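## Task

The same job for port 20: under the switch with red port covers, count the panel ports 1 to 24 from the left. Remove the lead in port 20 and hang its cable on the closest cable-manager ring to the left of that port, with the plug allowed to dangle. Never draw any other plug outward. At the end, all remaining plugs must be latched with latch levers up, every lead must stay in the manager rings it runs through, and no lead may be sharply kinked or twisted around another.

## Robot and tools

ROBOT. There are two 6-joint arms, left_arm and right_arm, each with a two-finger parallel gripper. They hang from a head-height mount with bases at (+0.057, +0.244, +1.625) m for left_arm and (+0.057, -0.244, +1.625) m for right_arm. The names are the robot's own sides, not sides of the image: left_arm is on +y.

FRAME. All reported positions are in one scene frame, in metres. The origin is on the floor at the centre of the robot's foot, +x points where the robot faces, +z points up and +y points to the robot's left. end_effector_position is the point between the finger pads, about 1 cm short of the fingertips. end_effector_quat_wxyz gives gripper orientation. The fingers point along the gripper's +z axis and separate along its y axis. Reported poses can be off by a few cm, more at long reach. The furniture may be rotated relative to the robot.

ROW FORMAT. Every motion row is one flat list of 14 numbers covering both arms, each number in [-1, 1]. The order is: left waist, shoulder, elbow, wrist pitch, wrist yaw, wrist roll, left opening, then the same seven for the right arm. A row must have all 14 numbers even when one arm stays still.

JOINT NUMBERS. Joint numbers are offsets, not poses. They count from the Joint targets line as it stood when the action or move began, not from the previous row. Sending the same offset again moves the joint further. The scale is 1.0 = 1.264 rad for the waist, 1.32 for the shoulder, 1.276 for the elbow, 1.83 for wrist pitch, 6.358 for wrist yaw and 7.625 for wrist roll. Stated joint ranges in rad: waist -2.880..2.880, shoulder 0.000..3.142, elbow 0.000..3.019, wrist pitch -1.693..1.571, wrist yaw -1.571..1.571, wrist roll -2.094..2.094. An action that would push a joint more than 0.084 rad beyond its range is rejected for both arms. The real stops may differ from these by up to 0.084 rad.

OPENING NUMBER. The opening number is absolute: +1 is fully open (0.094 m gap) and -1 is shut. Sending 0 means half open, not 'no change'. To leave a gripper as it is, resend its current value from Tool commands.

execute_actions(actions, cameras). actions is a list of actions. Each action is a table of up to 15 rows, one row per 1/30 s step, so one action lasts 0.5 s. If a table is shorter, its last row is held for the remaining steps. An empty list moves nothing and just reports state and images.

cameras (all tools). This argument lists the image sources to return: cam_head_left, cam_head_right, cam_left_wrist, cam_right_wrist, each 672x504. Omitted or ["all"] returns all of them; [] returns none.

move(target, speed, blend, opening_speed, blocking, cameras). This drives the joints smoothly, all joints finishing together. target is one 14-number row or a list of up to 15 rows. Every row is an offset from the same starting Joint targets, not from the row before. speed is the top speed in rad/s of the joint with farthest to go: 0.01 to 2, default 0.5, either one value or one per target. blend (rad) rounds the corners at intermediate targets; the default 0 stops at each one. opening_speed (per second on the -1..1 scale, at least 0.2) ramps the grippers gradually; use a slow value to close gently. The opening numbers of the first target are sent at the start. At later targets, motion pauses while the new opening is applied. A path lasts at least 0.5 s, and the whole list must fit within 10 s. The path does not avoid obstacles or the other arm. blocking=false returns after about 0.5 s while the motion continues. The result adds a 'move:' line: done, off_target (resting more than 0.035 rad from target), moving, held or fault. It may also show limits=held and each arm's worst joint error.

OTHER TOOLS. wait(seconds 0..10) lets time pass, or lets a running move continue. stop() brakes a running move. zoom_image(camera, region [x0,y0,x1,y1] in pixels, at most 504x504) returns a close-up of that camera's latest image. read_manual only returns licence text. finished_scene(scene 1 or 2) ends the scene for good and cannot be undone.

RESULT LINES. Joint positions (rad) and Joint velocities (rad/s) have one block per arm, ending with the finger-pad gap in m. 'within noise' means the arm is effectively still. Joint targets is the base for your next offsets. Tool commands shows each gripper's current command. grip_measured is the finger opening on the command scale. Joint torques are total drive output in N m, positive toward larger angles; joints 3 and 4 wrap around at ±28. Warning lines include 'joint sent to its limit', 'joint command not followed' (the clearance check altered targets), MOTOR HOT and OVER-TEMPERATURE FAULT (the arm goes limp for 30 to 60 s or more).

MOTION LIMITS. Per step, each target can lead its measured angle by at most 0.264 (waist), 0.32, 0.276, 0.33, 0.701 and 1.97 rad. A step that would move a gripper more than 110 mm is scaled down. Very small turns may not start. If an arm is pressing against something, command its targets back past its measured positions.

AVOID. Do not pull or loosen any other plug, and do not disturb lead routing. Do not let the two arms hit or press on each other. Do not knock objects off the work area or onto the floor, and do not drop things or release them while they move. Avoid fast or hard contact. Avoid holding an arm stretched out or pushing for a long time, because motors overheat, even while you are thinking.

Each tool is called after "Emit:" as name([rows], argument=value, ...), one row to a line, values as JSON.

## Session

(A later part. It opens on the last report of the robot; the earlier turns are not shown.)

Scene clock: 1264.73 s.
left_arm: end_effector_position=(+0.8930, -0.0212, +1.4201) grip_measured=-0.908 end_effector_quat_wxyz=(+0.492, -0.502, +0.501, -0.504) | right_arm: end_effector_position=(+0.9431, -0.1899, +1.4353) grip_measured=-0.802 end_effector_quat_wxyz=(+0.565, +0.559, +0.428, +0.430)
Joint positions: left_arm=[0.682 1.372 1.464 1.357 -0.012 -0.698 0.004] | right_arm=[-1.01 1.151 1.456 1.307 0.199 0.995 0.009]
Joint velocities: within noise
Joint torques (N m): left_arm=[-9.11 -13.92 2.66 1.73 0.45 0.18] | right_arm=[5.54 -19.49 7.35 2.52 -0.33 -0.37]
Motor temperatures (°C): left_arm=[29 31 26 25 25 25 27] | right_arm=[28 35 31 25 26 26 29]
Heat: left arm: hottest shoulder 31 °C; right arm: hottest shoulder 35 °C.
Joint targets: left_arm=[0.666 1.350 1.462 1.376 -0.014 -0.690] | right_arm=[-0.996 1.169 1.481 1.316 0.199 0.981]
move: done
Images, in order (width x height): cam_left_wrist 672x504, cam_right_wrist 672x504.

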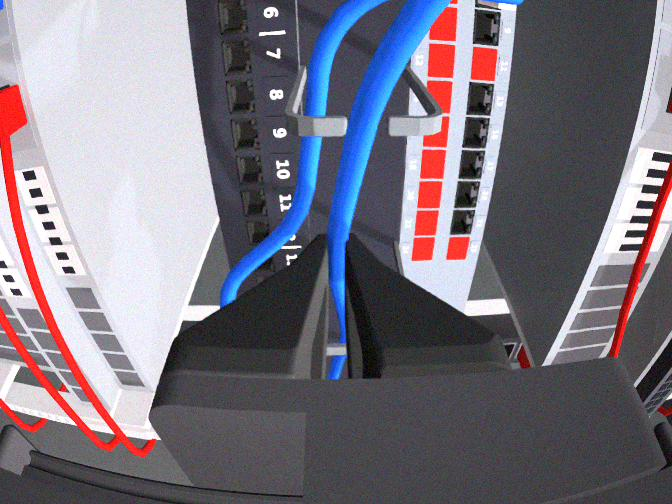

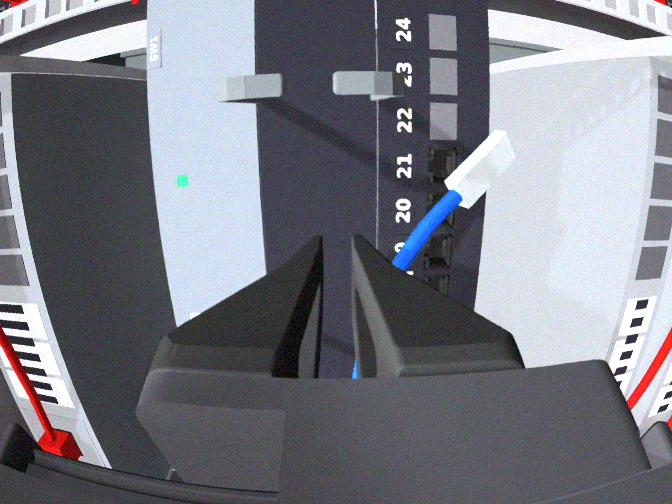

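Emit:
move(target=[0.0514,-0.0303,-0.0376,0,0,-0.0046,-0.91,0,0,0,0,0,0,-0.8], speed=0.1, cameras=["cam_left_wrist","cam_right_wrist"])

Emit:
zoom_image(camera="cam_left_wrist", region=[160, 0, 520, 380])

Scene clock: 1272.07 s.
left_arm: end_effector_position=(+0.8869, -0.0036, +1.4169) grip_measured=-0.910 end_effector_quat_wxyz=(+0.492, -0.499, +0.509, -0.499) | right_arm: end_effector_position=(+0.9431, -0.1899, +1.4353) grip_measured=-0.802 end_effector_quat_wxyz=(+0.565, +0.559, +0.428, +0.430)
Joint positions: left_arm=[0.715 1.334 1.414 1.357 -0.012 -0.716 0.004] | right_arm=[-1.01 1.151 1.456 1.307 0.199 0.995 0.009]
Joint velocities: within noise
Joint torques (N m): left_arm=[-5.66 -13.86 2.8 1.88 0.42 -0.03] | right_arm=[5.66 -19.49 7.38 2.51 -0.32 -0.38]
Motor temperatures (°C): left_arm=[29 31 26 25 25 25 27] | right_arm=[28 35 31 25 26 26 29]
Heat: left arm: hottest shoulder 31 °C; right arm: hottest shoulder 35 °C.
Joint targets: left_arm=[0.731 1.310 1.414 1.376 -0.014 -0.725] | right_arm=[-0.996 1.169 1.481 1.316 0.199 0.981]
move: done
Images, in order (width x height): cam_left_wrist 672x504, cam_right_wrist 672x504.

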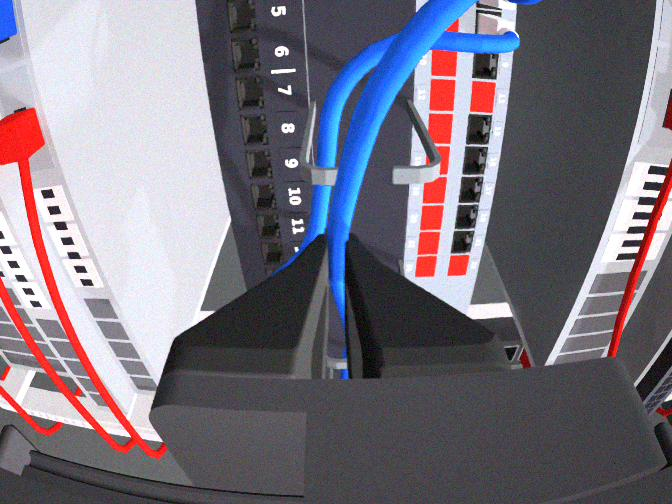

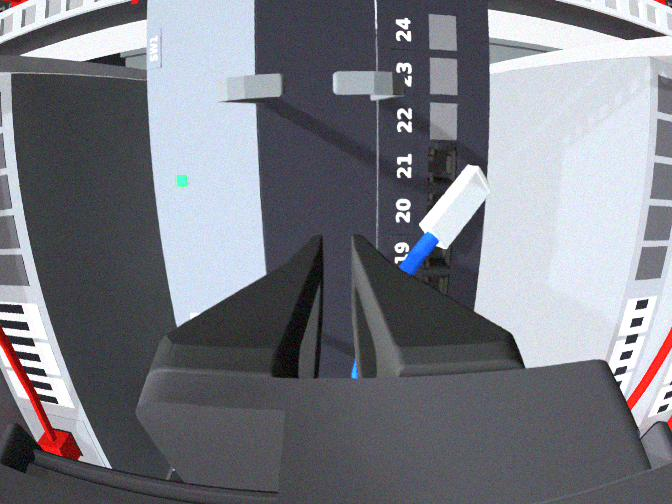

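Scaled by 1.326 from the camera's 672x504 image, which has a finer 960x720 frame.

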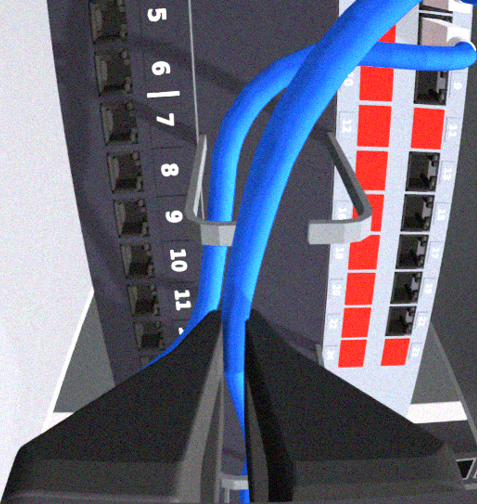

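Emit:
move([
  [-0.012,-0.004,-0.003,0,0,0.001,-0.91,0,0,0,0,0,0,-0.8],
  [-0.006,0.05,0.122,-0.0525,0,0.001,-0.91,0,0,0,0,0,0,-0.8],
], speed=0.1, cameras=["cam_left_wrist","cam_right_wrist"])

Emit:
zoom_image(camera="cam_left_wrist", region=[160, 0, 520, 380])

Scene clock: 1282.57 s.
left_arm: end_effector_position=(+0.9143, -0.0129, +1.4092) grip_measured=-0.910 end_effector_quat_wxyz=(+0.490, -0.500, +0.510, -0.500) | right_arm: end_effector_position=(+0.9431, -0.1899, +1.4353) grip_measured=-0.802 end_effector_quat_wxyz=(+0.565, +0.559, +0.428, +0.430)
Joint positions: left_arm=[0.715 1.377 1.525 1.285 -0.012 -0.717 0.004] | right_arm=[-1.01 1.151 1.456 1.307 0.199 0.995 0.009]
Joint velocities: within noise
Joint torques (N m): left_arm=[-7.18 -13.1 6.64 0.85 0.44 0.06] | right_arm=[5.66 -19.66 7.39 2.51 -0.32 -0.37]
Motor temperatures (°C): left_arm=[29 31 26 25 25 25 27] | right_arm=[28 35 31 25 26 26 29]
Heat: left arm: hottest shoulder 31 °C; right arm: hottest shoulder 35 °C.
Joint targets: left_arm=[0.724 1.376 1.570 1.280 -0.014 -0.717] | right_arm=[-0.996 1.169 1.481 1.316 0.199 0.981]
move: off_target (left_arm); left_arm: the elbow is farthest, 0.045 rad from its target
Images, in order (width x height): cam_left_wrist 672x504, cam_right_wrist 672x504.

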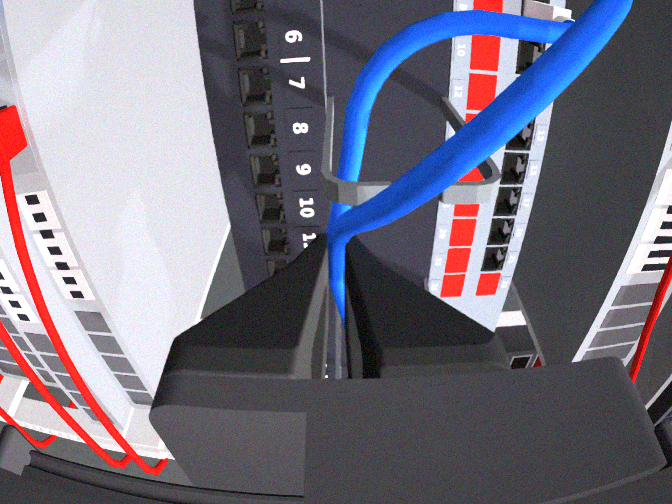

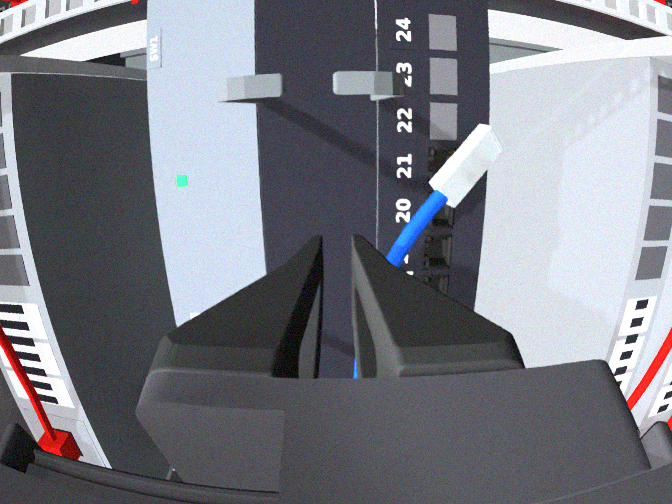

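Scaled by 1.326 from the camera's 672x504 image, which has a finer 960x720 frame.

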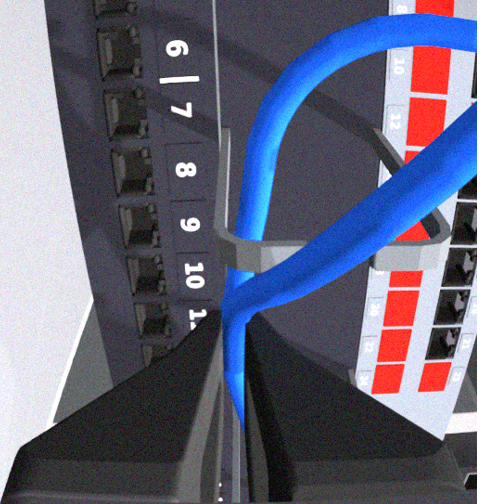

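Emit:
move([
  [0,0,0,0,0,0,-0.4,0,0,0,0,0,0,-0.7],
  [0,-0.046,-0.174,0.094,0,0,-0.4,-0.0633,-0.135,-0.247,0.0678,0.0003,0.0104,-0.7],
], speed=0.15, opening_speed=0.4, cameras=["cam_left_wrist","cam_right_wrist"])

Emit:
zoom_image(camera="cam_left_wrist", region=[160, 0, 520, 380])

Emit:
zoom_image(camera="cam_right_wrist", region=[240, 80, 480, 380])

Scene clock: 1307.40 s.
left_arm: end_effector_position=(+0.8656, +0.0002, +1.4199) grip_measured=-0.403 end_effector_quat_wxyz=(+0.501, -0.501, +0.500, -0.499) | right_arm: end_effector_position=(+0.8709, -0.2126, +1.4533) grip_measured=-0.702 end_effector_quat_wxyz=(+0.559, +0.560, +0.433, +0.430)
Joint positions: left_arm=[0.715 1.328 1.353 1.438 -0.013 -0.717 0.028] | right_arm=[-1.056 1.01 1.175 1.423 0.199 1.044 0.014]
Joint velocities: within noise
Joint torques (N m): left_arm=[-6.42 -12.69 2.07 1.78 0.44 0.09] | right_arm=[1.14 -21.07 3.21 2.88 -0.23 -0.12]
Motor temperatures (°C): left_arm=[29 31 26 25 25 25 27] | right_arm=[28 35 31 25 26 26 28]
Heat: left arm: hottest shoulder 31 °C; right arm: hottest shoulder 35 °C.
Joint targets: left_arm=[0.724 1.315 1.348 1.452 -0.014 -0.717] | right_arm=[-1.076 0.991 1.166 1.440 0.201 1.060]
move: done
Images, in order (width x height): cam_left_wrist 672x504, cam_right_wrist 672x504.

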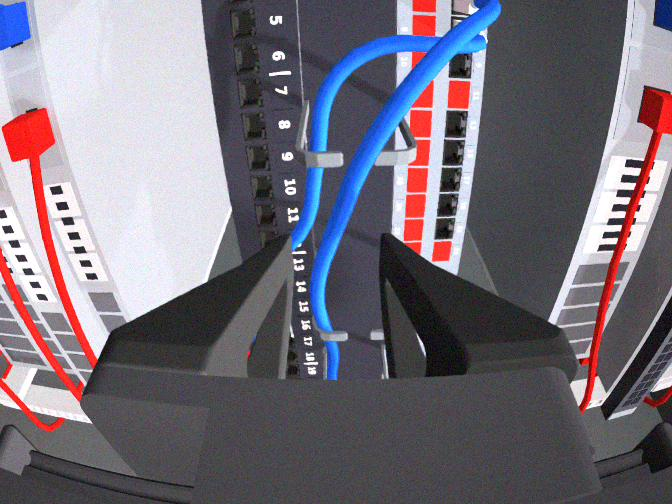

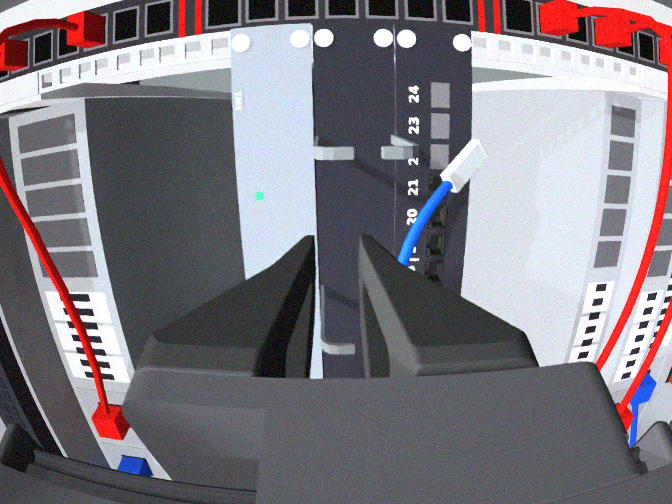

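Scaled by 1.326 from the camera's 672x504 image, which has a finer 960x720 frame.

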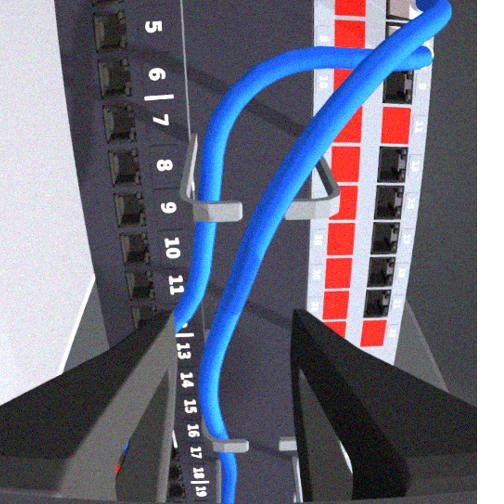

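Scaled by 1.680 from the camera's 672x504 image, which has a finer 960x720 frame.

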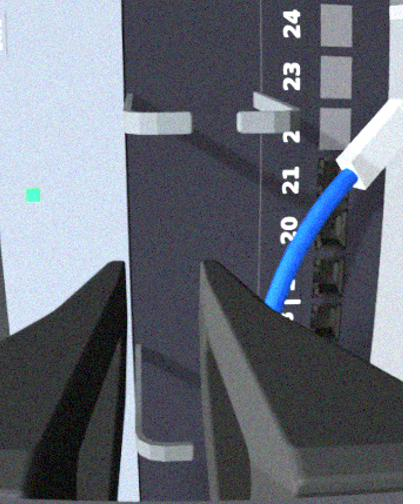

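Emit:
move(target=[0.0166,-0.0326,-0.0227,-0.018,0,-0.0031,-0.25,0,0,0,0,0,0,-0.7], speed=0.15, opening_speed=0.6, cameras=["cam_left_wrist"])

Emit:
zoom_image(camera="cam_left_wrist", region=[160, 0, 520, 380])

Scene clock: 1317.63 s.
left_arm: end_effector_position=(+0.8690, +0.0196, +1.4297) grip_measured=-0.253 end_effector_quat_wxyz=(+0.503, -0.502, +0.496, -0.499) | right_arm: end_effector_position=(+0.8705, -0.2125, +1.4531) grip_measured=-0.702 end_effector_quat_wxyz=(+0.559, +0.561, +0.433, +0.430)
Joint positions: left_arm=[0.729 1.28 1.324 1.427 -0.013 -0.733 0.035] | right_arm=[-1.056 1.01 1.174 1.424 0.199 1.046 0.014]
Joint velocities: left_arm=[-0.015 -0.005 -0.007 0.002 0.037 -0.154 0] | right_arm=[within noise]
Joint torques (N m): left_arm=[-5.07 -12.57 2.37 0.9 0.44 0.02] | right_arm=[1.08 -21.01 3.12 2.85 -0.22 -0.11]
Motor temperatures (°C): left_arm=[29 31 26 25 25 25 27] | right_arm=[28 35 31 25 26 26 28]
Heat: left arm: hottest shoulder 31 °C; right arm: hottest shoulder 35 °C.
Joint targets: left_arm=[0.745 1.272 1.319 1.419 -0.014 -0.741] | right_arm=[-1.076 0.991 1.166 1.439 0.201 1.060]
move: done
Images, in order (width x height): cam_left_wrist 672x504.

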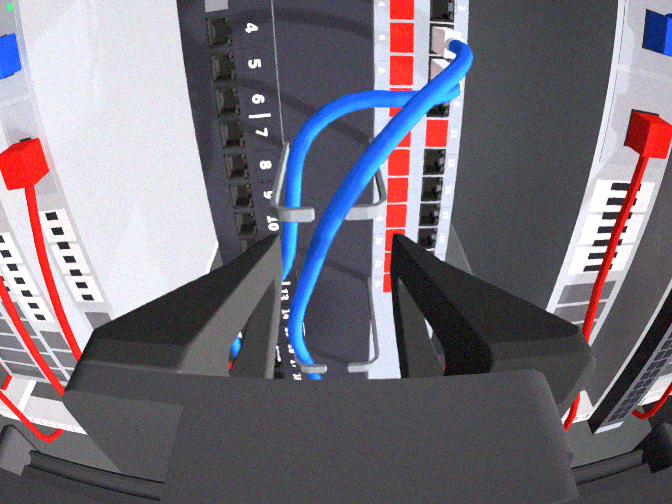

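Scaled by 1.326 from the camera's 672x504 image, which has a finer 960x720 frame.

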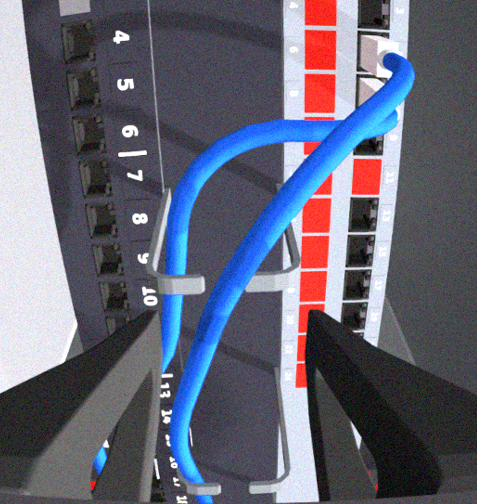

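Emit:
move(target=[0,0,0,0,0,0,-0.91,0,0,0,0,0,0,-0.7], opening_speed=0.5, cameras=["cam_left_wrist"])

Scene clock: 1322.37 s.
left_arm: end_effector_position=(+0.8689, +0.0192, +1.4293) grip_measured=-0.907 end_effector_quat_wxyz=(+0.503, -0.502, +0.497, -0.499) | right_arm: end_effector_position=(+0.8705, -0.2125, +1.4532) grip_measured=-0.702 end_effector_quat_wxyz=(+0.559, +0.561, +0.433, +0.431)
Joint positions: left_arm=[0.729 1.28 1.324 1.425 -0.013 -0.733 0.004] | right_arm=[-1.056 1.01 1.174 1.424 0.199 1.046 0.014]
Joint velocities: within noise
Joint torques (N m): left_arm=[-4.89 -12.98 2.26 0.87 0.42 0.02] | right_arm=[1.03 -20.84 3.22 2.82 -0.22 -0.11]
Motor temperatures (°C): left_arm=[29 32 26 25 25 25 26] | right_arm=[28 35 31 25 26 26 28]
Heat: left arm: hottest shoulder 32 °C; right arm: hottest shoulder 35 °C.
Joint targets: left_arm=[0.745 1.272 1.319 1.420 -0.014 -0.741] | right_arm=[-1.076 0.991 1.166 1.439 0.201 1.061]
move: done
Images, in order (width x height): cam_left_wrist 672x504.

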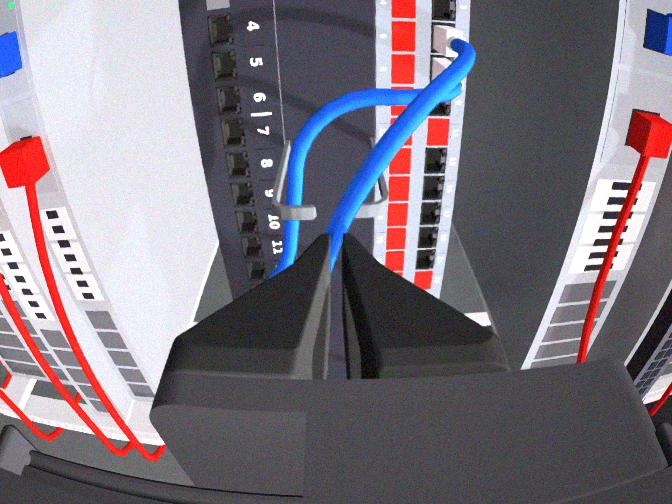

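Emit:
move(target=[-0.049,0.07,0.079,-0.005,0,0.0067,-0.91,0,0,0,0,0,0,-0.7], speed=0.1, cameras=["cam_left_wrist","cam_right_wrist"])

Emit:
zoom_image(camera="cam_left_wrist", region=[160, 0, 520, 380])

Scene clock: 1327.83 s.
left_arm: end_effector_position=(+0.8759, -0.0096, +1.4207) grip_measured=-0.907 end_effector_quat_wxyz=(+0.503, -0.500, +0.499, -0.499) | right_arm: end_effector_position=(+0.8705, -0.2125, +1.4532) grip_measured=-0.702 end_effector_quat_wxyz=(+0.559, +0.561, +0.433, +0.431)
Joint positions: left_arm=[0.698 1.352 1.4 1.417 -0.013 -0.699 0.004] | right_arm=[-1.056 1.01 1.174 1.424 0.199 1.046 0.014]
Joint velocities: within noise
Joint torques (N m): left_arm=[-9.05 -10.93 4 0.79 0.48 0.18] | right_arm=[1.26 -21.01 3.18 2.82 -0.23 -0.13]
Motor temperatures (°C): left_arm=[29 32 26 25 25 25 26] | right_arm=[28 35 31 25 26 26 28]
Heat: left arm: hottest shoulder 32 °C; right arm: hottest shoulder 35 °C.
Joint targets: left_arm=[0.683 1.365 1.419 1.410 -0.014 -0.690] | right_arm=[-1.076 0.991 1.166 1.439 0.201 1.060]
move: done
Images, in order (width x height): cam_left_wrist 672x504, cam_right_wrist 672x504.

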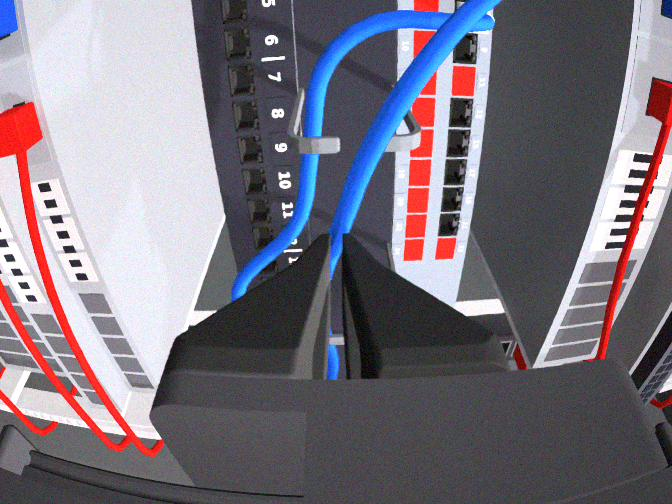

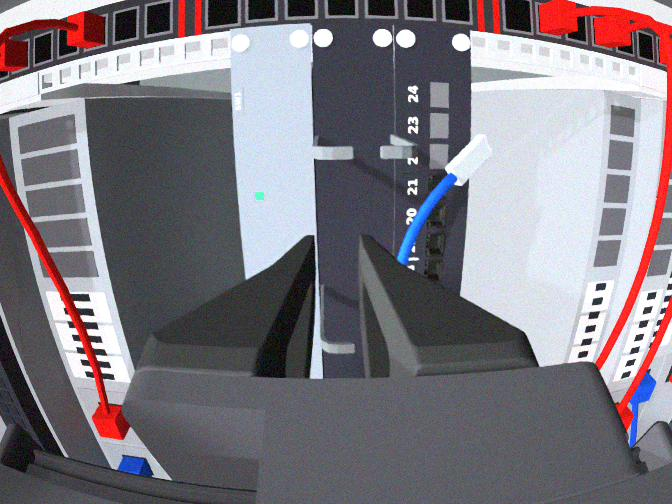

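Scaled by 1.326 from the camera's 672x504 image, which has a finer 960x720 frame.

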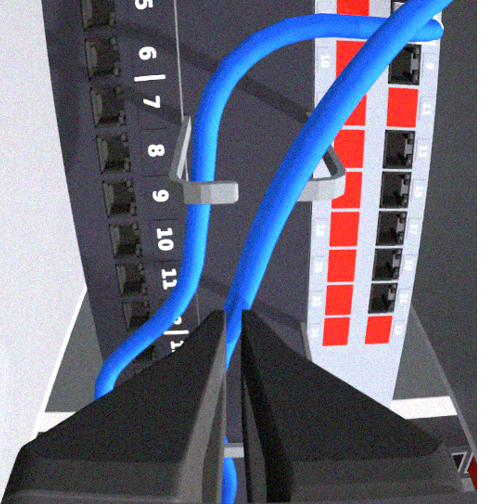

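Emit:
move([
  [0.0324,0.003,0.003,0,0,-0.003,-0.91,0,0,0,0,0,0,-0.7],
  [0.0324,0.020,0.065,-0.030,0,-0.003,-0.91,0,0,0,0,0,0,-0.7],
], speed=0.1, cameras=["cam_left_wrist"])

Emit:
zoom_image(camera="cam_left_wrist", region=[160, 0, 520, 380])

Scene clock: 1336.13 s.
left_arm: end_effector_position=(+0.8966, -0.0117, +1.4142) grip_measured=-0.907 end_effector_quat_wxyz=(+0.503, -0.499, +0.500, -0.498) | right_arm: end_effector_position=(+0.8705, -0.2126, +1.4532) grip_measured=-0.702 end_effector_quat_wxyz=(+0.559, +0.561, +0.433, +0.430)
Joint positions: left_arm=[0.707 1.377 1.477 1.366 -0.013 -0.705 0.004] | right_arm=[-1.056 1.01 1.174 1.424 0.199 1.046 0.014]
Joint velocities: within noise
Joint torques (N m): left_arm=[-6.24 -11.58 5.05 0.79 0.46 0.01] | right_arm=[1.26 -20.95 3.17 2.8 -0.21 -0.12]
Motor temperatures (°C): left_arm=[29 31 26 25 25 25 26] | right_arm=[28 35 30 25 26 26 28]
Heat: left arm: hottest shoulder 31 °C; right arm: hottest shoulder 35 °C.
Joint targets: left_arm=[0.724 1.391 1.503 1.355 -0.014 -0.713] | right_arm=[-1.076 0.991 1.166 1.439 0.201 1.060]
move: done
Images, in order (width x height): cam_left_wrist 672x504.

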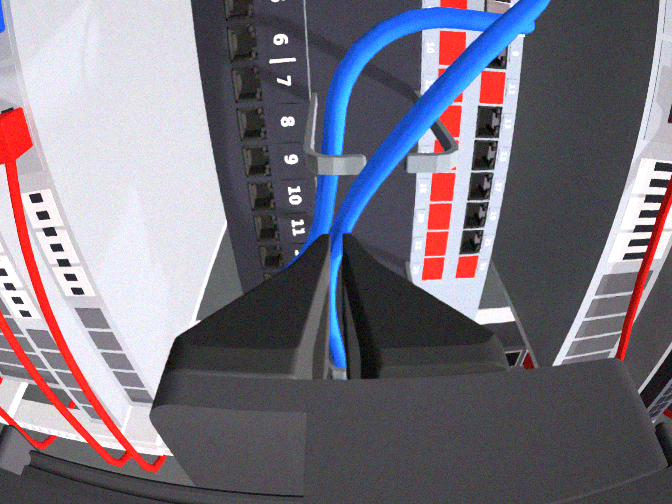

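Scaled by 1.326 from the camera's 672x504 image, which has a finer 960x720 frame.

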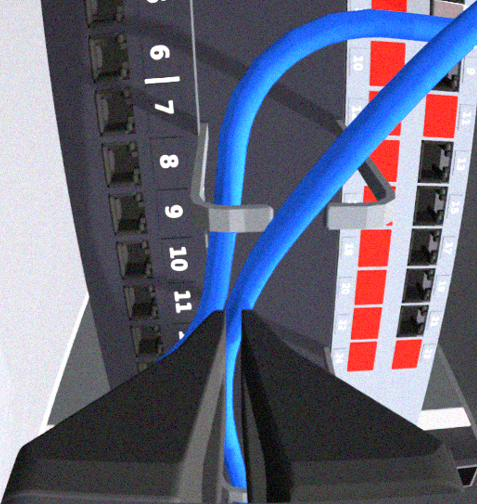

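Emit:
move([
  [-0.028,0,0,0,0,0.002,-0.91,0,0,0,0,0,0,-0.7],
  [-0.028,0.015,0.070,-0.032,0,0.002,-0.91,0,0,0,0,0,0,-0.7],
], speed=0.1, cameras=["cam_left_wrist"])

Emit:
zoom_image(camera="cam_left_wrist", region=[160, 0, 520, 380])

Scene clock: 1343.00 s.
left_arm: end_effector_position=(+0.9220, -0.0142, +1.4158) grip_measured=-0.907 end_effector_quat_wxyz=(+0.504, -0.501, +0.496, -0.500) | right_arm: end_effector_position=(+0.8705, -0.2126, +1.4532) grip_measured=-0.702 end_effector_quat_wxyz=(+0.559, +0.561, +0.433, +0.430)
Joint positions: left_arm=[0.701 1.398 1.564 1.305 -0.013 -0.705 0.004] | right_arm=[-1.056 1.01 1.174 1.424 0.199 1.046 0.014]
Joint velocities: within noise
Joint torques (N m): left_arm=[-9.35 -11.52 5.39 0.81 0.5 0.18] | right_arm=[0.97 -21.07 3.14 2.8 -0.22 -0.11]
Motor temperatures (°C): left_arm=[29 31 26 25 25 25 26] | right_arm=[28 35 30 25 26 26 28]
Heat: left arm: hottest shoulder 31 °C; right arm: hottest shoulder 35 °C.
Joint targets: left_arm=[0.688 1.411 1.592 1.297 -0.014 -0.698] | right_arm=[-1.076 0.991 1.166 1.439 0.201 1.060]
move: done
Images, in order (width x height): cam_left_wrist 672x504.

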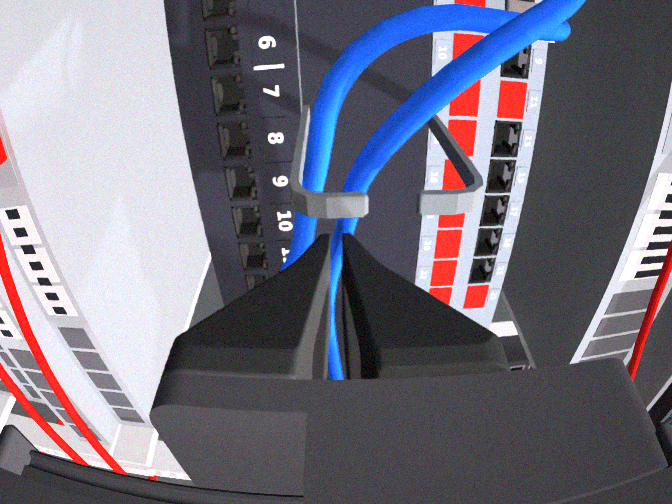

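Scaled by 1.326 from the camera's 672x504 image, which has a finer 960x720 frame.

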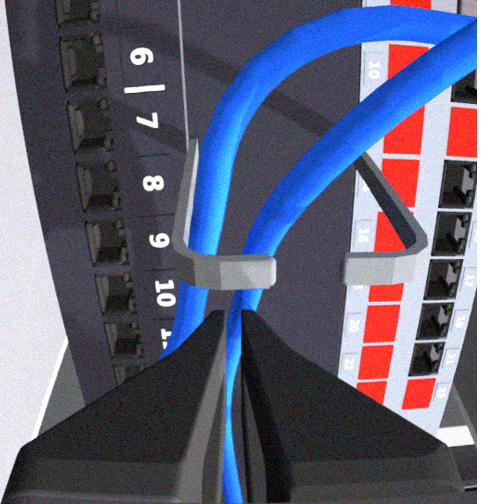

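Emit:
move([
  [0.036,0.007,0.006,0,0,-0.0045,-0.91,0,0,0,0,0,0,-0.7],
  [0.036,0.007,0.006,0,0,-0.0045,-0.72,0,0,0,0,0,0,-0.7],
], speed=0.1, opening_speed=0.2, cameras=["cam_left_wrist","cam_right_wrist"])

Emit:
zoom_image(camera="cam_left_wrist", region=[160, 0, 520, 380])

Scene clock: 1350.20 s.
left_arm: end_effector_position=(+0.9238, -0.0139, +1.4131) grip_measured=-0.724 end_effector_quat_wxyz=(+0.502, -0.502, +0.492, -0.504) | right_arm: end_effector_position=(+0.8705, -0.2126, +1.4532) grip_measured=-0.702 end_effector_quat_wxyz=(+0.559, +0.561, +0.433, +0.430)
Joint positions: left_arm=[0.709 1.406 1.576 1.304 -0.007 -0.723 0.013] | right_arm=[-1.056 1.01 1.174 1.424 0.199 1.046 0.014]
Joint velocities: within noise
Joint torques (N m): left_arm=[-5.83 -11.69 5.09 0.81 0.24 -0.02] | right_arm=[0.97 -21.01 3.15 2.81 -0.22 -0.12]
Motor temperatures (°C): left_arm=[29 31 26 25 25 25 26] | right_arm=[28 35 30 25 26 26 28]
Heat: left arm: hottest shoulder 31 °C; right arm: hottest shoulder 35 °C.
Joint targets: left_arm=[0.734 1.420 1.599 1.297 -0.014 -0.732] | right_arm=[-1.076 0.991 1.166 1.439 0.201 1.060]
move: done
Images, in order (width x height): cam_left_wrist 672x504, cam_right_wrist 672x504.

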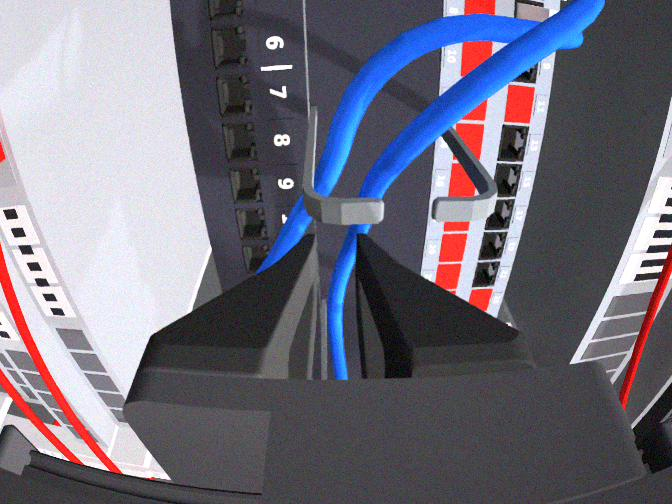

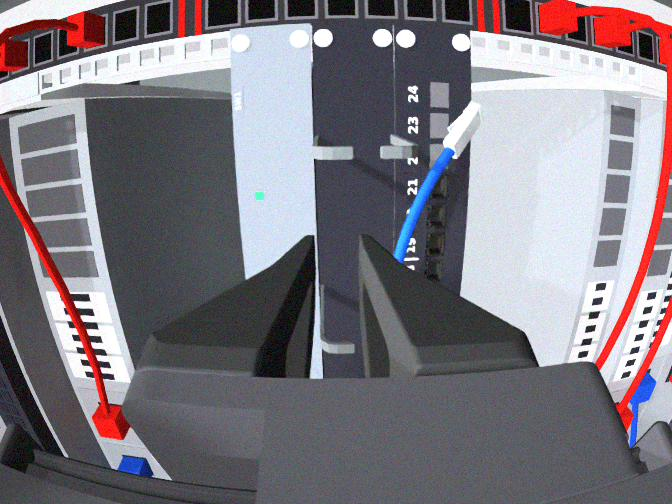

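Scaled by 1.326 from the camera's 672x504 image, which has a finer 960x720 frame.

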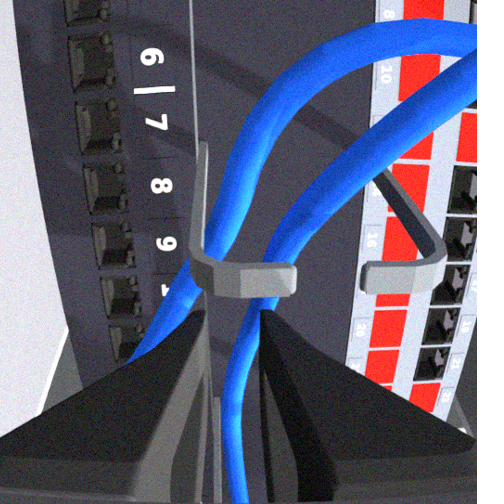

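Emit:
move(target=[0,0,0,0,0,0,-0.5,0,0,0,0,0,0,-0.7], opening_speed=0.2, cameras=["cam_left_wrist"])

Emit:
zoom_image(camera="cam_left_wrist", region=[160, 0, 520, 380])

Scene clock: 1354.40 s.
left_arm: end_effector_position=(+0.9247, -0.0138, +1.4142) grip_measured=-0.504 end_effector_quat_wxyz=(+0.503, -0.500, +0.491, -0.505) | right_arm: end_effector_position=(+0.8705, -0.2126, +1.4532) grip_measured=-0.702 end_effector_quat_wxyz=(+0.559, +0.561, +0.433, +0.431)
Joint positions: left_arm=[0.709 1.406 1.578 1.304 -0.003 -0.723 0.023] | right_arm=[-1.056 1.01 1.174 1.424 0.199 1.047 0.014]
Joint velocities: within noise
Joint torques (N m): left_arm=[-5.95 -11.75 5.03 0.79 0.07 -0.01] | right_arm=[1.14 -21.07 3.22 2.82 -0.23 -0.13]
Motor temperatures (°C): left_arm=[29 31 26 25 25 25 26] | right_arm=[28 36 30 25 26 26 28]
Heat: left arm: hottest shoulder 31 °C; right arm: hottest shoulder 36 °C.
Joint targets: left_arm=[0.734 1.420 1.599 1.297 -0.014 -0.732] | right_arm=[-1.076 0.991 1.166 1.439 0.201 1.061]
move: done
Images, in order (width x height): cam_left_wrist 672x504.

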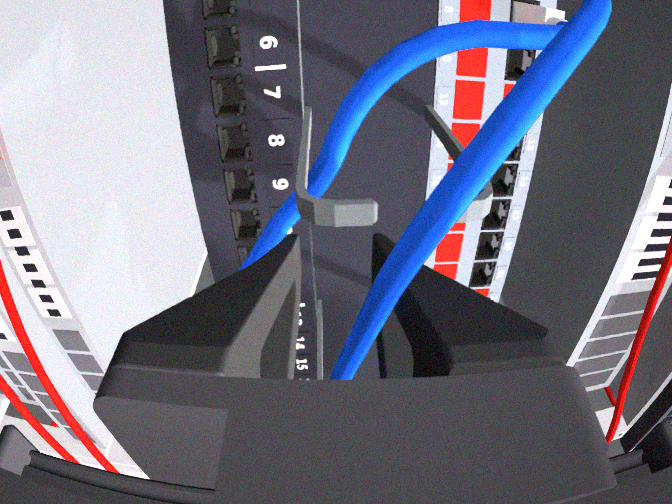

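Scaled by 1.326 from the camera's 672x504 image, which has a finer 960x720 frame.

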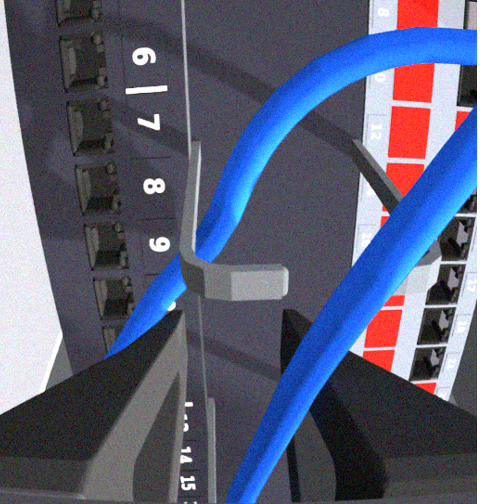

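Emit:
move([
  [0,-0.035,-0.12,0.045,0,0,-0.3,0,0,0,0,0,0,-0.7],
  [-0.0332,-0.068,-0.2328,0.0508,0.0208,0.0049,-0.1,0,0,0,0,0,0,-0.7],
], speed=0.2, opening_speed=0.5, blend=[0.05,0], cameras=["cam_left_wrist"])

Emit:
zoom_image(camera="cam_left_wrist", region=[200, 0, 460, 380])

Scene clock: 1374.93 s.
left_arm: end_effector_position=(+0.8405, -0.0448, +1.4143) grip_measured=-0.104 end_effector_quat_wxyz=(+0.460, -0.449, +0.537, -0.546) | right_arm: end_effector_position=(+0.8705, -0.2126, +1.4532) grip_measured=-0.702 end_effector_quat_wxyz=(+0.559, +0.561, +0.433, +0.431)
Joint positions: left_arm=[0.707 1.343 1.308 1.375 0.116 -0.702 0.042] | right_arm=[-1.056 1.01 1.174 1.424 0.199 1.047 0.014]
Joint velocities: within noise
Joint torques (N m): left_arm=[-9.29 -12.81 1.78 1.66 0.58 0.18] | right_arm=[1.14 -21.19 3.18 2.81 -0.2 -0.11]
Motor temperatures (°C): left_arm=[29 31 26 25 25 25 26] | right_arm=[28 36 30 25 26 26 28]
Heat: left arm: hottest shoulder 31 °C; right arm: hottest shoulder 36 °C.
Joint targets: left_arm=[0.692 1.330 1.302 1.390 0.118 -0.695] | right_arm=[-1.076 0.991 1.166 1.439 0.201 1.061]
move: done
Images, in order (width x height): cam_left_wrist 672x504.

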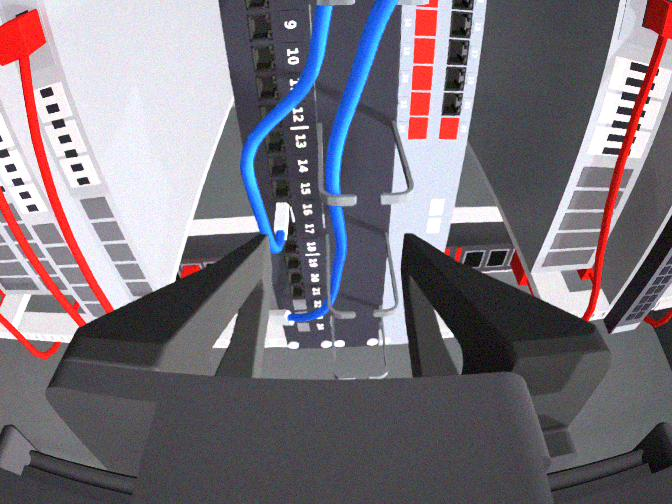

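Scaled by 1.326 from the camera's 672x504 image, which has a finer 960x720 frame.

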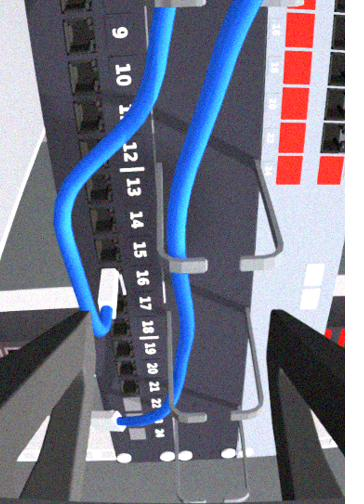

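Emit:
move([
  [-0.0142,0.059,0.129,0.013,-0.0208,-0.0021,-0.2,0,0,0,0,0,0,-0.7],
  [-0.0142,0.059,0.129,0.013,-0.0208,-0.0021,-0.91,0,0,0,0,0,0,-0.7],
], speed=0.2, opening_speed=0.5, cameras=["cam_left_wrist"])

Emit:
zoom_image(camera="cam_left_wrist", region=[200, 0, 460, 380])

Scene clock: 1407.30 s.
left_arm: end_effector_position=(+0.8797, -0.0268, +1.4109) grip_measured=-0.907 end_effector_quat_wxyz=(+0.495, -0.502, +0.501, -0.503) | right_arm: end_effector_position=(+0.8705, -0.2126, +1.4532) grip_measured=-0.702 end_effector_quat_wxyz=(+0.559, +0.561, +0.433, +0.431)
Joint positions: left_arm=[0.69 1.395 1.448 1.4 -0.012 -0.703 0.004] | right_arm=[-1.056 1.01 1.174 1.424 0.199 1.047 0.014]
Joint velocities: within noise
Joint torques (N m): left_arm=[-9.93 -11.05 4.04 1.63 0.46 0] | right_arm=[1.14 -20.84 3.19 2.8 -0.22 -0.12]
Motor temperatures (°C): left_arm=[29 31 26 25 26 25 26] | right_arm=[27 36 29 25 26 26 28]
Heat: left arm: hottest shoulder 31 °C; right arm: hottest shoulder 36 °C.
Joint targets: left_arm=[0.674 1.408 1.467 1.413 -0.014 -0.711] | right_arm=[-1.076 0.991 1.166 1.439 0.201 1.061]
move: done
Images, in order (width x height): cam_left_wrist 672x504.

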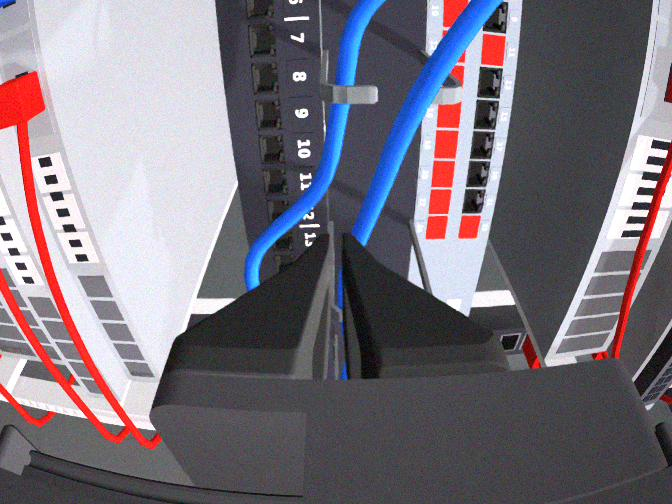

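Scaled by 1.326 from the camera's 672x504 image, which has a finer 960x720 frame.

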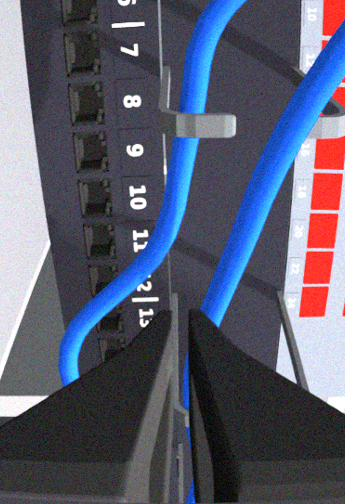

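Emit:
move([
  [0,0,0,0,0,0,-0.35,0,0,0,0,0,0,-0.7],
  [0,0.0055,0.025,-0.021,0,0,-0.35,0,0,0,0,0,0,-0.7],
], speed=0.15, opening_speed=0.5, cameras=["cam_left_wrist"])

Emit:
zoom_image(camera="cam_left_wrist", region=[200, 0, 460, 380])

Scene clock: 1414.57 s.
left_arm: end_effector_position=(+0.8899, -0.0251, +1.4124) grip_measured=-0.353 end_effector_quat_wxyz=(+0.498, -0.502, +0.497, -0.503) | right_arm: end_effector_position=(+0.8705, -0.2126, +1.4532) grip_measured=-0.702 end_effector_quat_wxyz=(+0.559, +0.561, +0.433, +0.431)
Joint positions: left_arm=[0.69 1.4 1.48 1.383 -0.012 -0.703 0.03] | right_arm=[-1.056 1.01 1.174 1.424 0.199 1.047 0.014]
Joint velocities: within noise
Joint torques (N m): left_arm=[-9.99 -10.75 4.23 0.81 0.46 -0.02] | right_arm=[1.03 -21.07 3.17 2.85 -0.2 -0.12]
Motor temperatures (°C): left_arm=[29 31 26 25 26 25 26] | right_arm=[27 36 29 25 26 26 28]
Heat: left arm: hottest shoulder 31 °C; right arm: hottest shoulder 36 °C.
Joint targets: left_arm=[0.674 1.416 1.499 1.375 -0.014 -0.710] | right_arm=[-1.076 0.991 1.166 1.439 0.201 1.061]
move: done
Images, in order (width x height): cam_left_wrist 672x504.

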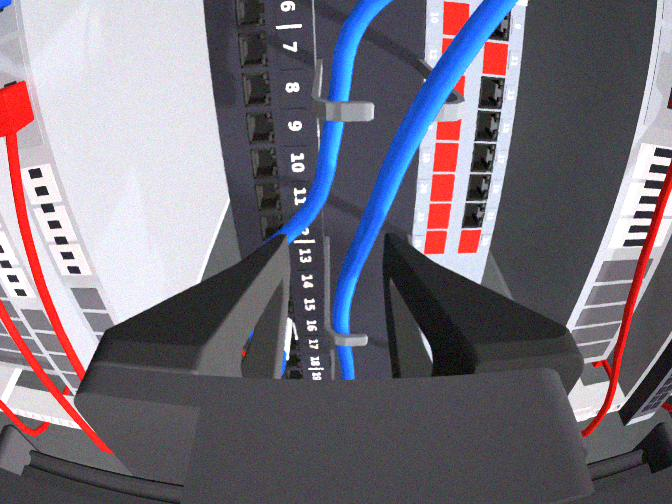

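Scaled by 1.326 from the camera's 672x504 image, which has a finer 960x720 frame.

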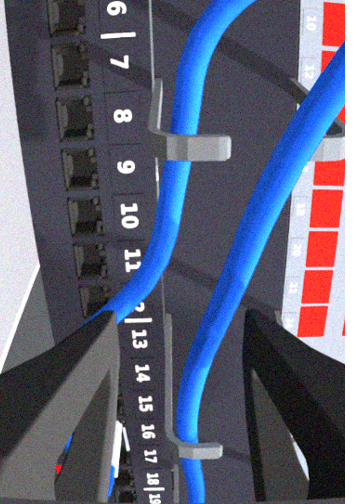

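Emit:
move(target=[0,0,0,0,0,0,-0.91,0,0,0,0,0,0,-0.7], opening_speed=0.5, cameras=["cam_left_wrist"])

Emit:
zoom_image(camera="cam_left_wrist", region=[200, 0, 460, 380])

Scene clock: 1418.83 s.
left_arm: end_effector_position=(+0.8905, -0.0254, +1.4128) grip_measured=-0.905 end_effector_quat_wxyz=(+0.498, -0.502, +0.496, -0.503) | right_arm: end_effector_position=(+0.8705, -0.2126, +1.4532) grip_measured=-0.702 end_effector_quat_wxyz=(+0.559, +0.561, +0.433, +0.431)
Joint positions: left_arm=[0.689 1.401 1.482 1.383 -0.012 -0.703 0.004] | right_arm=[-1.056 1.01 1.174 1.424 0.199 1.047 0.014]
Joint velocities: within noise
Joint torques (N m): left_arm=[-9.58 -10.75 4.14 0.7 0.46 0.02] | right_arm=[1.44 -21.01 3.22 2.76 -0.21 -0.12]
Motor temperatures (°C): left_arm=[29 31 26 25 25 25 26] | right_arm=[27 36 29 25 26 26 28]
Heat: left arm: hottest shoulder 31 °C; right arm: hottest shoulder 36 °C.
Joint targets: left_arm=[0.674 1.416 1.499 1.375 -0.014 -0.710] | right_arm=[-1.076 0.991 1.166 1.439 0.201 1.061]
move: done
Images, in order (width x height): cam_left_wrist 672x504.

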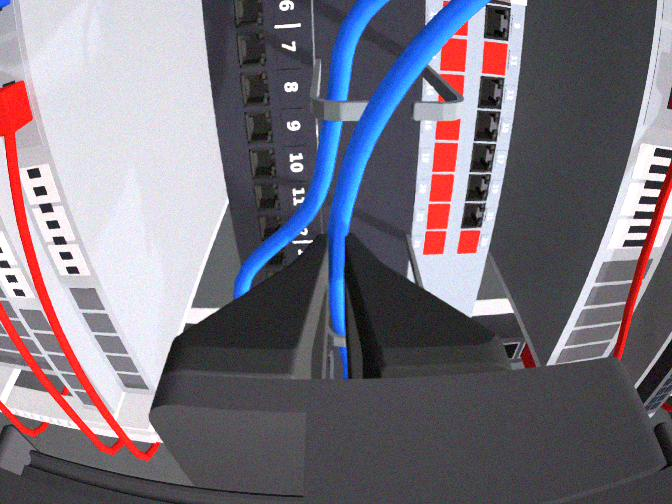

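Scaled by 1.326 from the camera's 672x504 image, which has a finer 960x720 frame.

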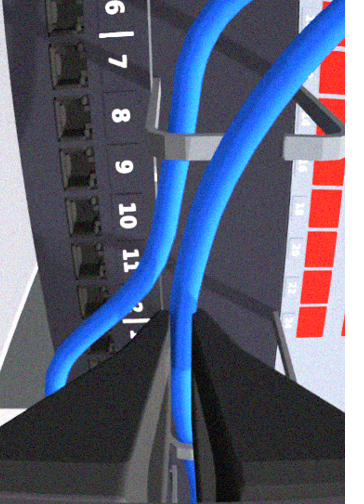

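Emit:
move(target=[-0.0443,-0.047,-0.039,0,0,0.009,-0.91,0,0,0,0,0,0,-0.7], speed=0.1, cameras=["cam_left_wrist","cam_right_wrist"])

Emit:
zoom_image(camera="cam_left_wrist", region=[200, 0, 460, 380])

Scene clock: 1425.07 s.
left_arm: end_effector_position=(+0.8887, -0.0305, +1.4353) grip_measured=-0.906 end_effector_quat_wxyz=(+0.498, -0.500, +0.499, -0.502) | right_arm: end_effector_position=(+0.8705, -0.2126, +1.4532) grip_measured=-0.702 end_effector_quat_wxyz=(+0.559, +0.561, +0.433, +0.431)
Joint positions: left_arm=[0.638 1.372 1.453 1.379 -0.016 -0.648 0.004] | right_arm=[-1.056 1.01 1.174 1.424 0.199 1.047 0.014]
Joint velocities: left_arm=[-0.005 -0.024 -0.007 -0.012 -0.022 -0.051 0.004] | right_arm=[within noise]
Joint torques (N m): left_arm=[-10.17 -12.81 2.36 0.9 0.63 0.14] | right_arm=[1.2 -21.13 3.22 2.8 -0.21 -0.12]
Motor temperatures (°C): left_arm=[29 31 26 25 25 25 26] | right_arm=[27 36 29 25 26 26 28]
Heat: left arm: hottest shoulder 31 °C; right arm: hottest shoulder 36 °C.
Joint targets: left_arm=[0.618 1.353 1.449 1.375 -0.014 -0.642] | right_arm=[-1.076 0.991 1.166 1.439 0.201 1.061]
move: done
Images, in order (width x height): cam_left_wrist 672x504, cam_right_wrist 672x504.

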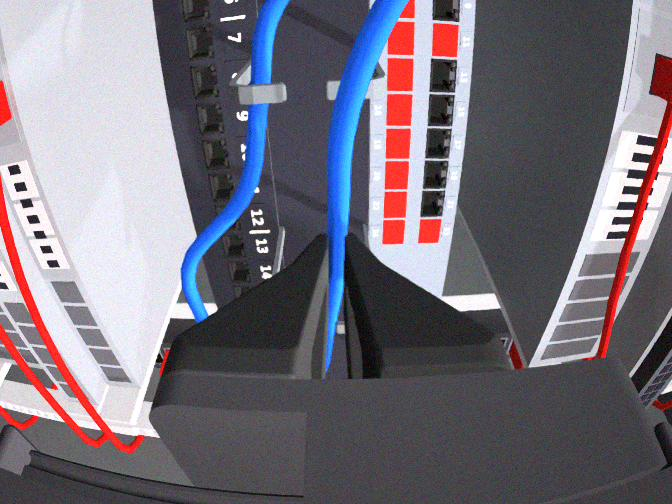

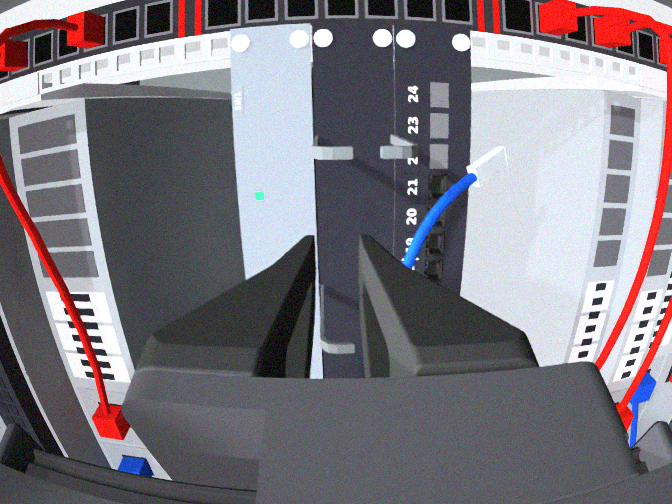

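Scaled by 1.326 from the camera's 672x504 image, which has a finer 960x720 frame.

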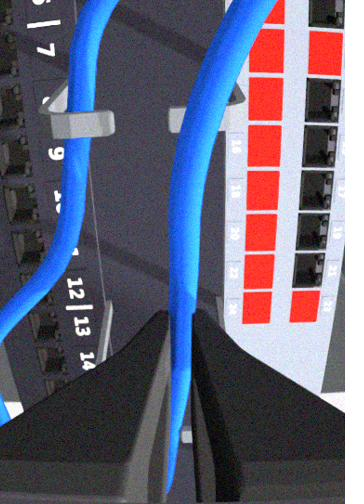

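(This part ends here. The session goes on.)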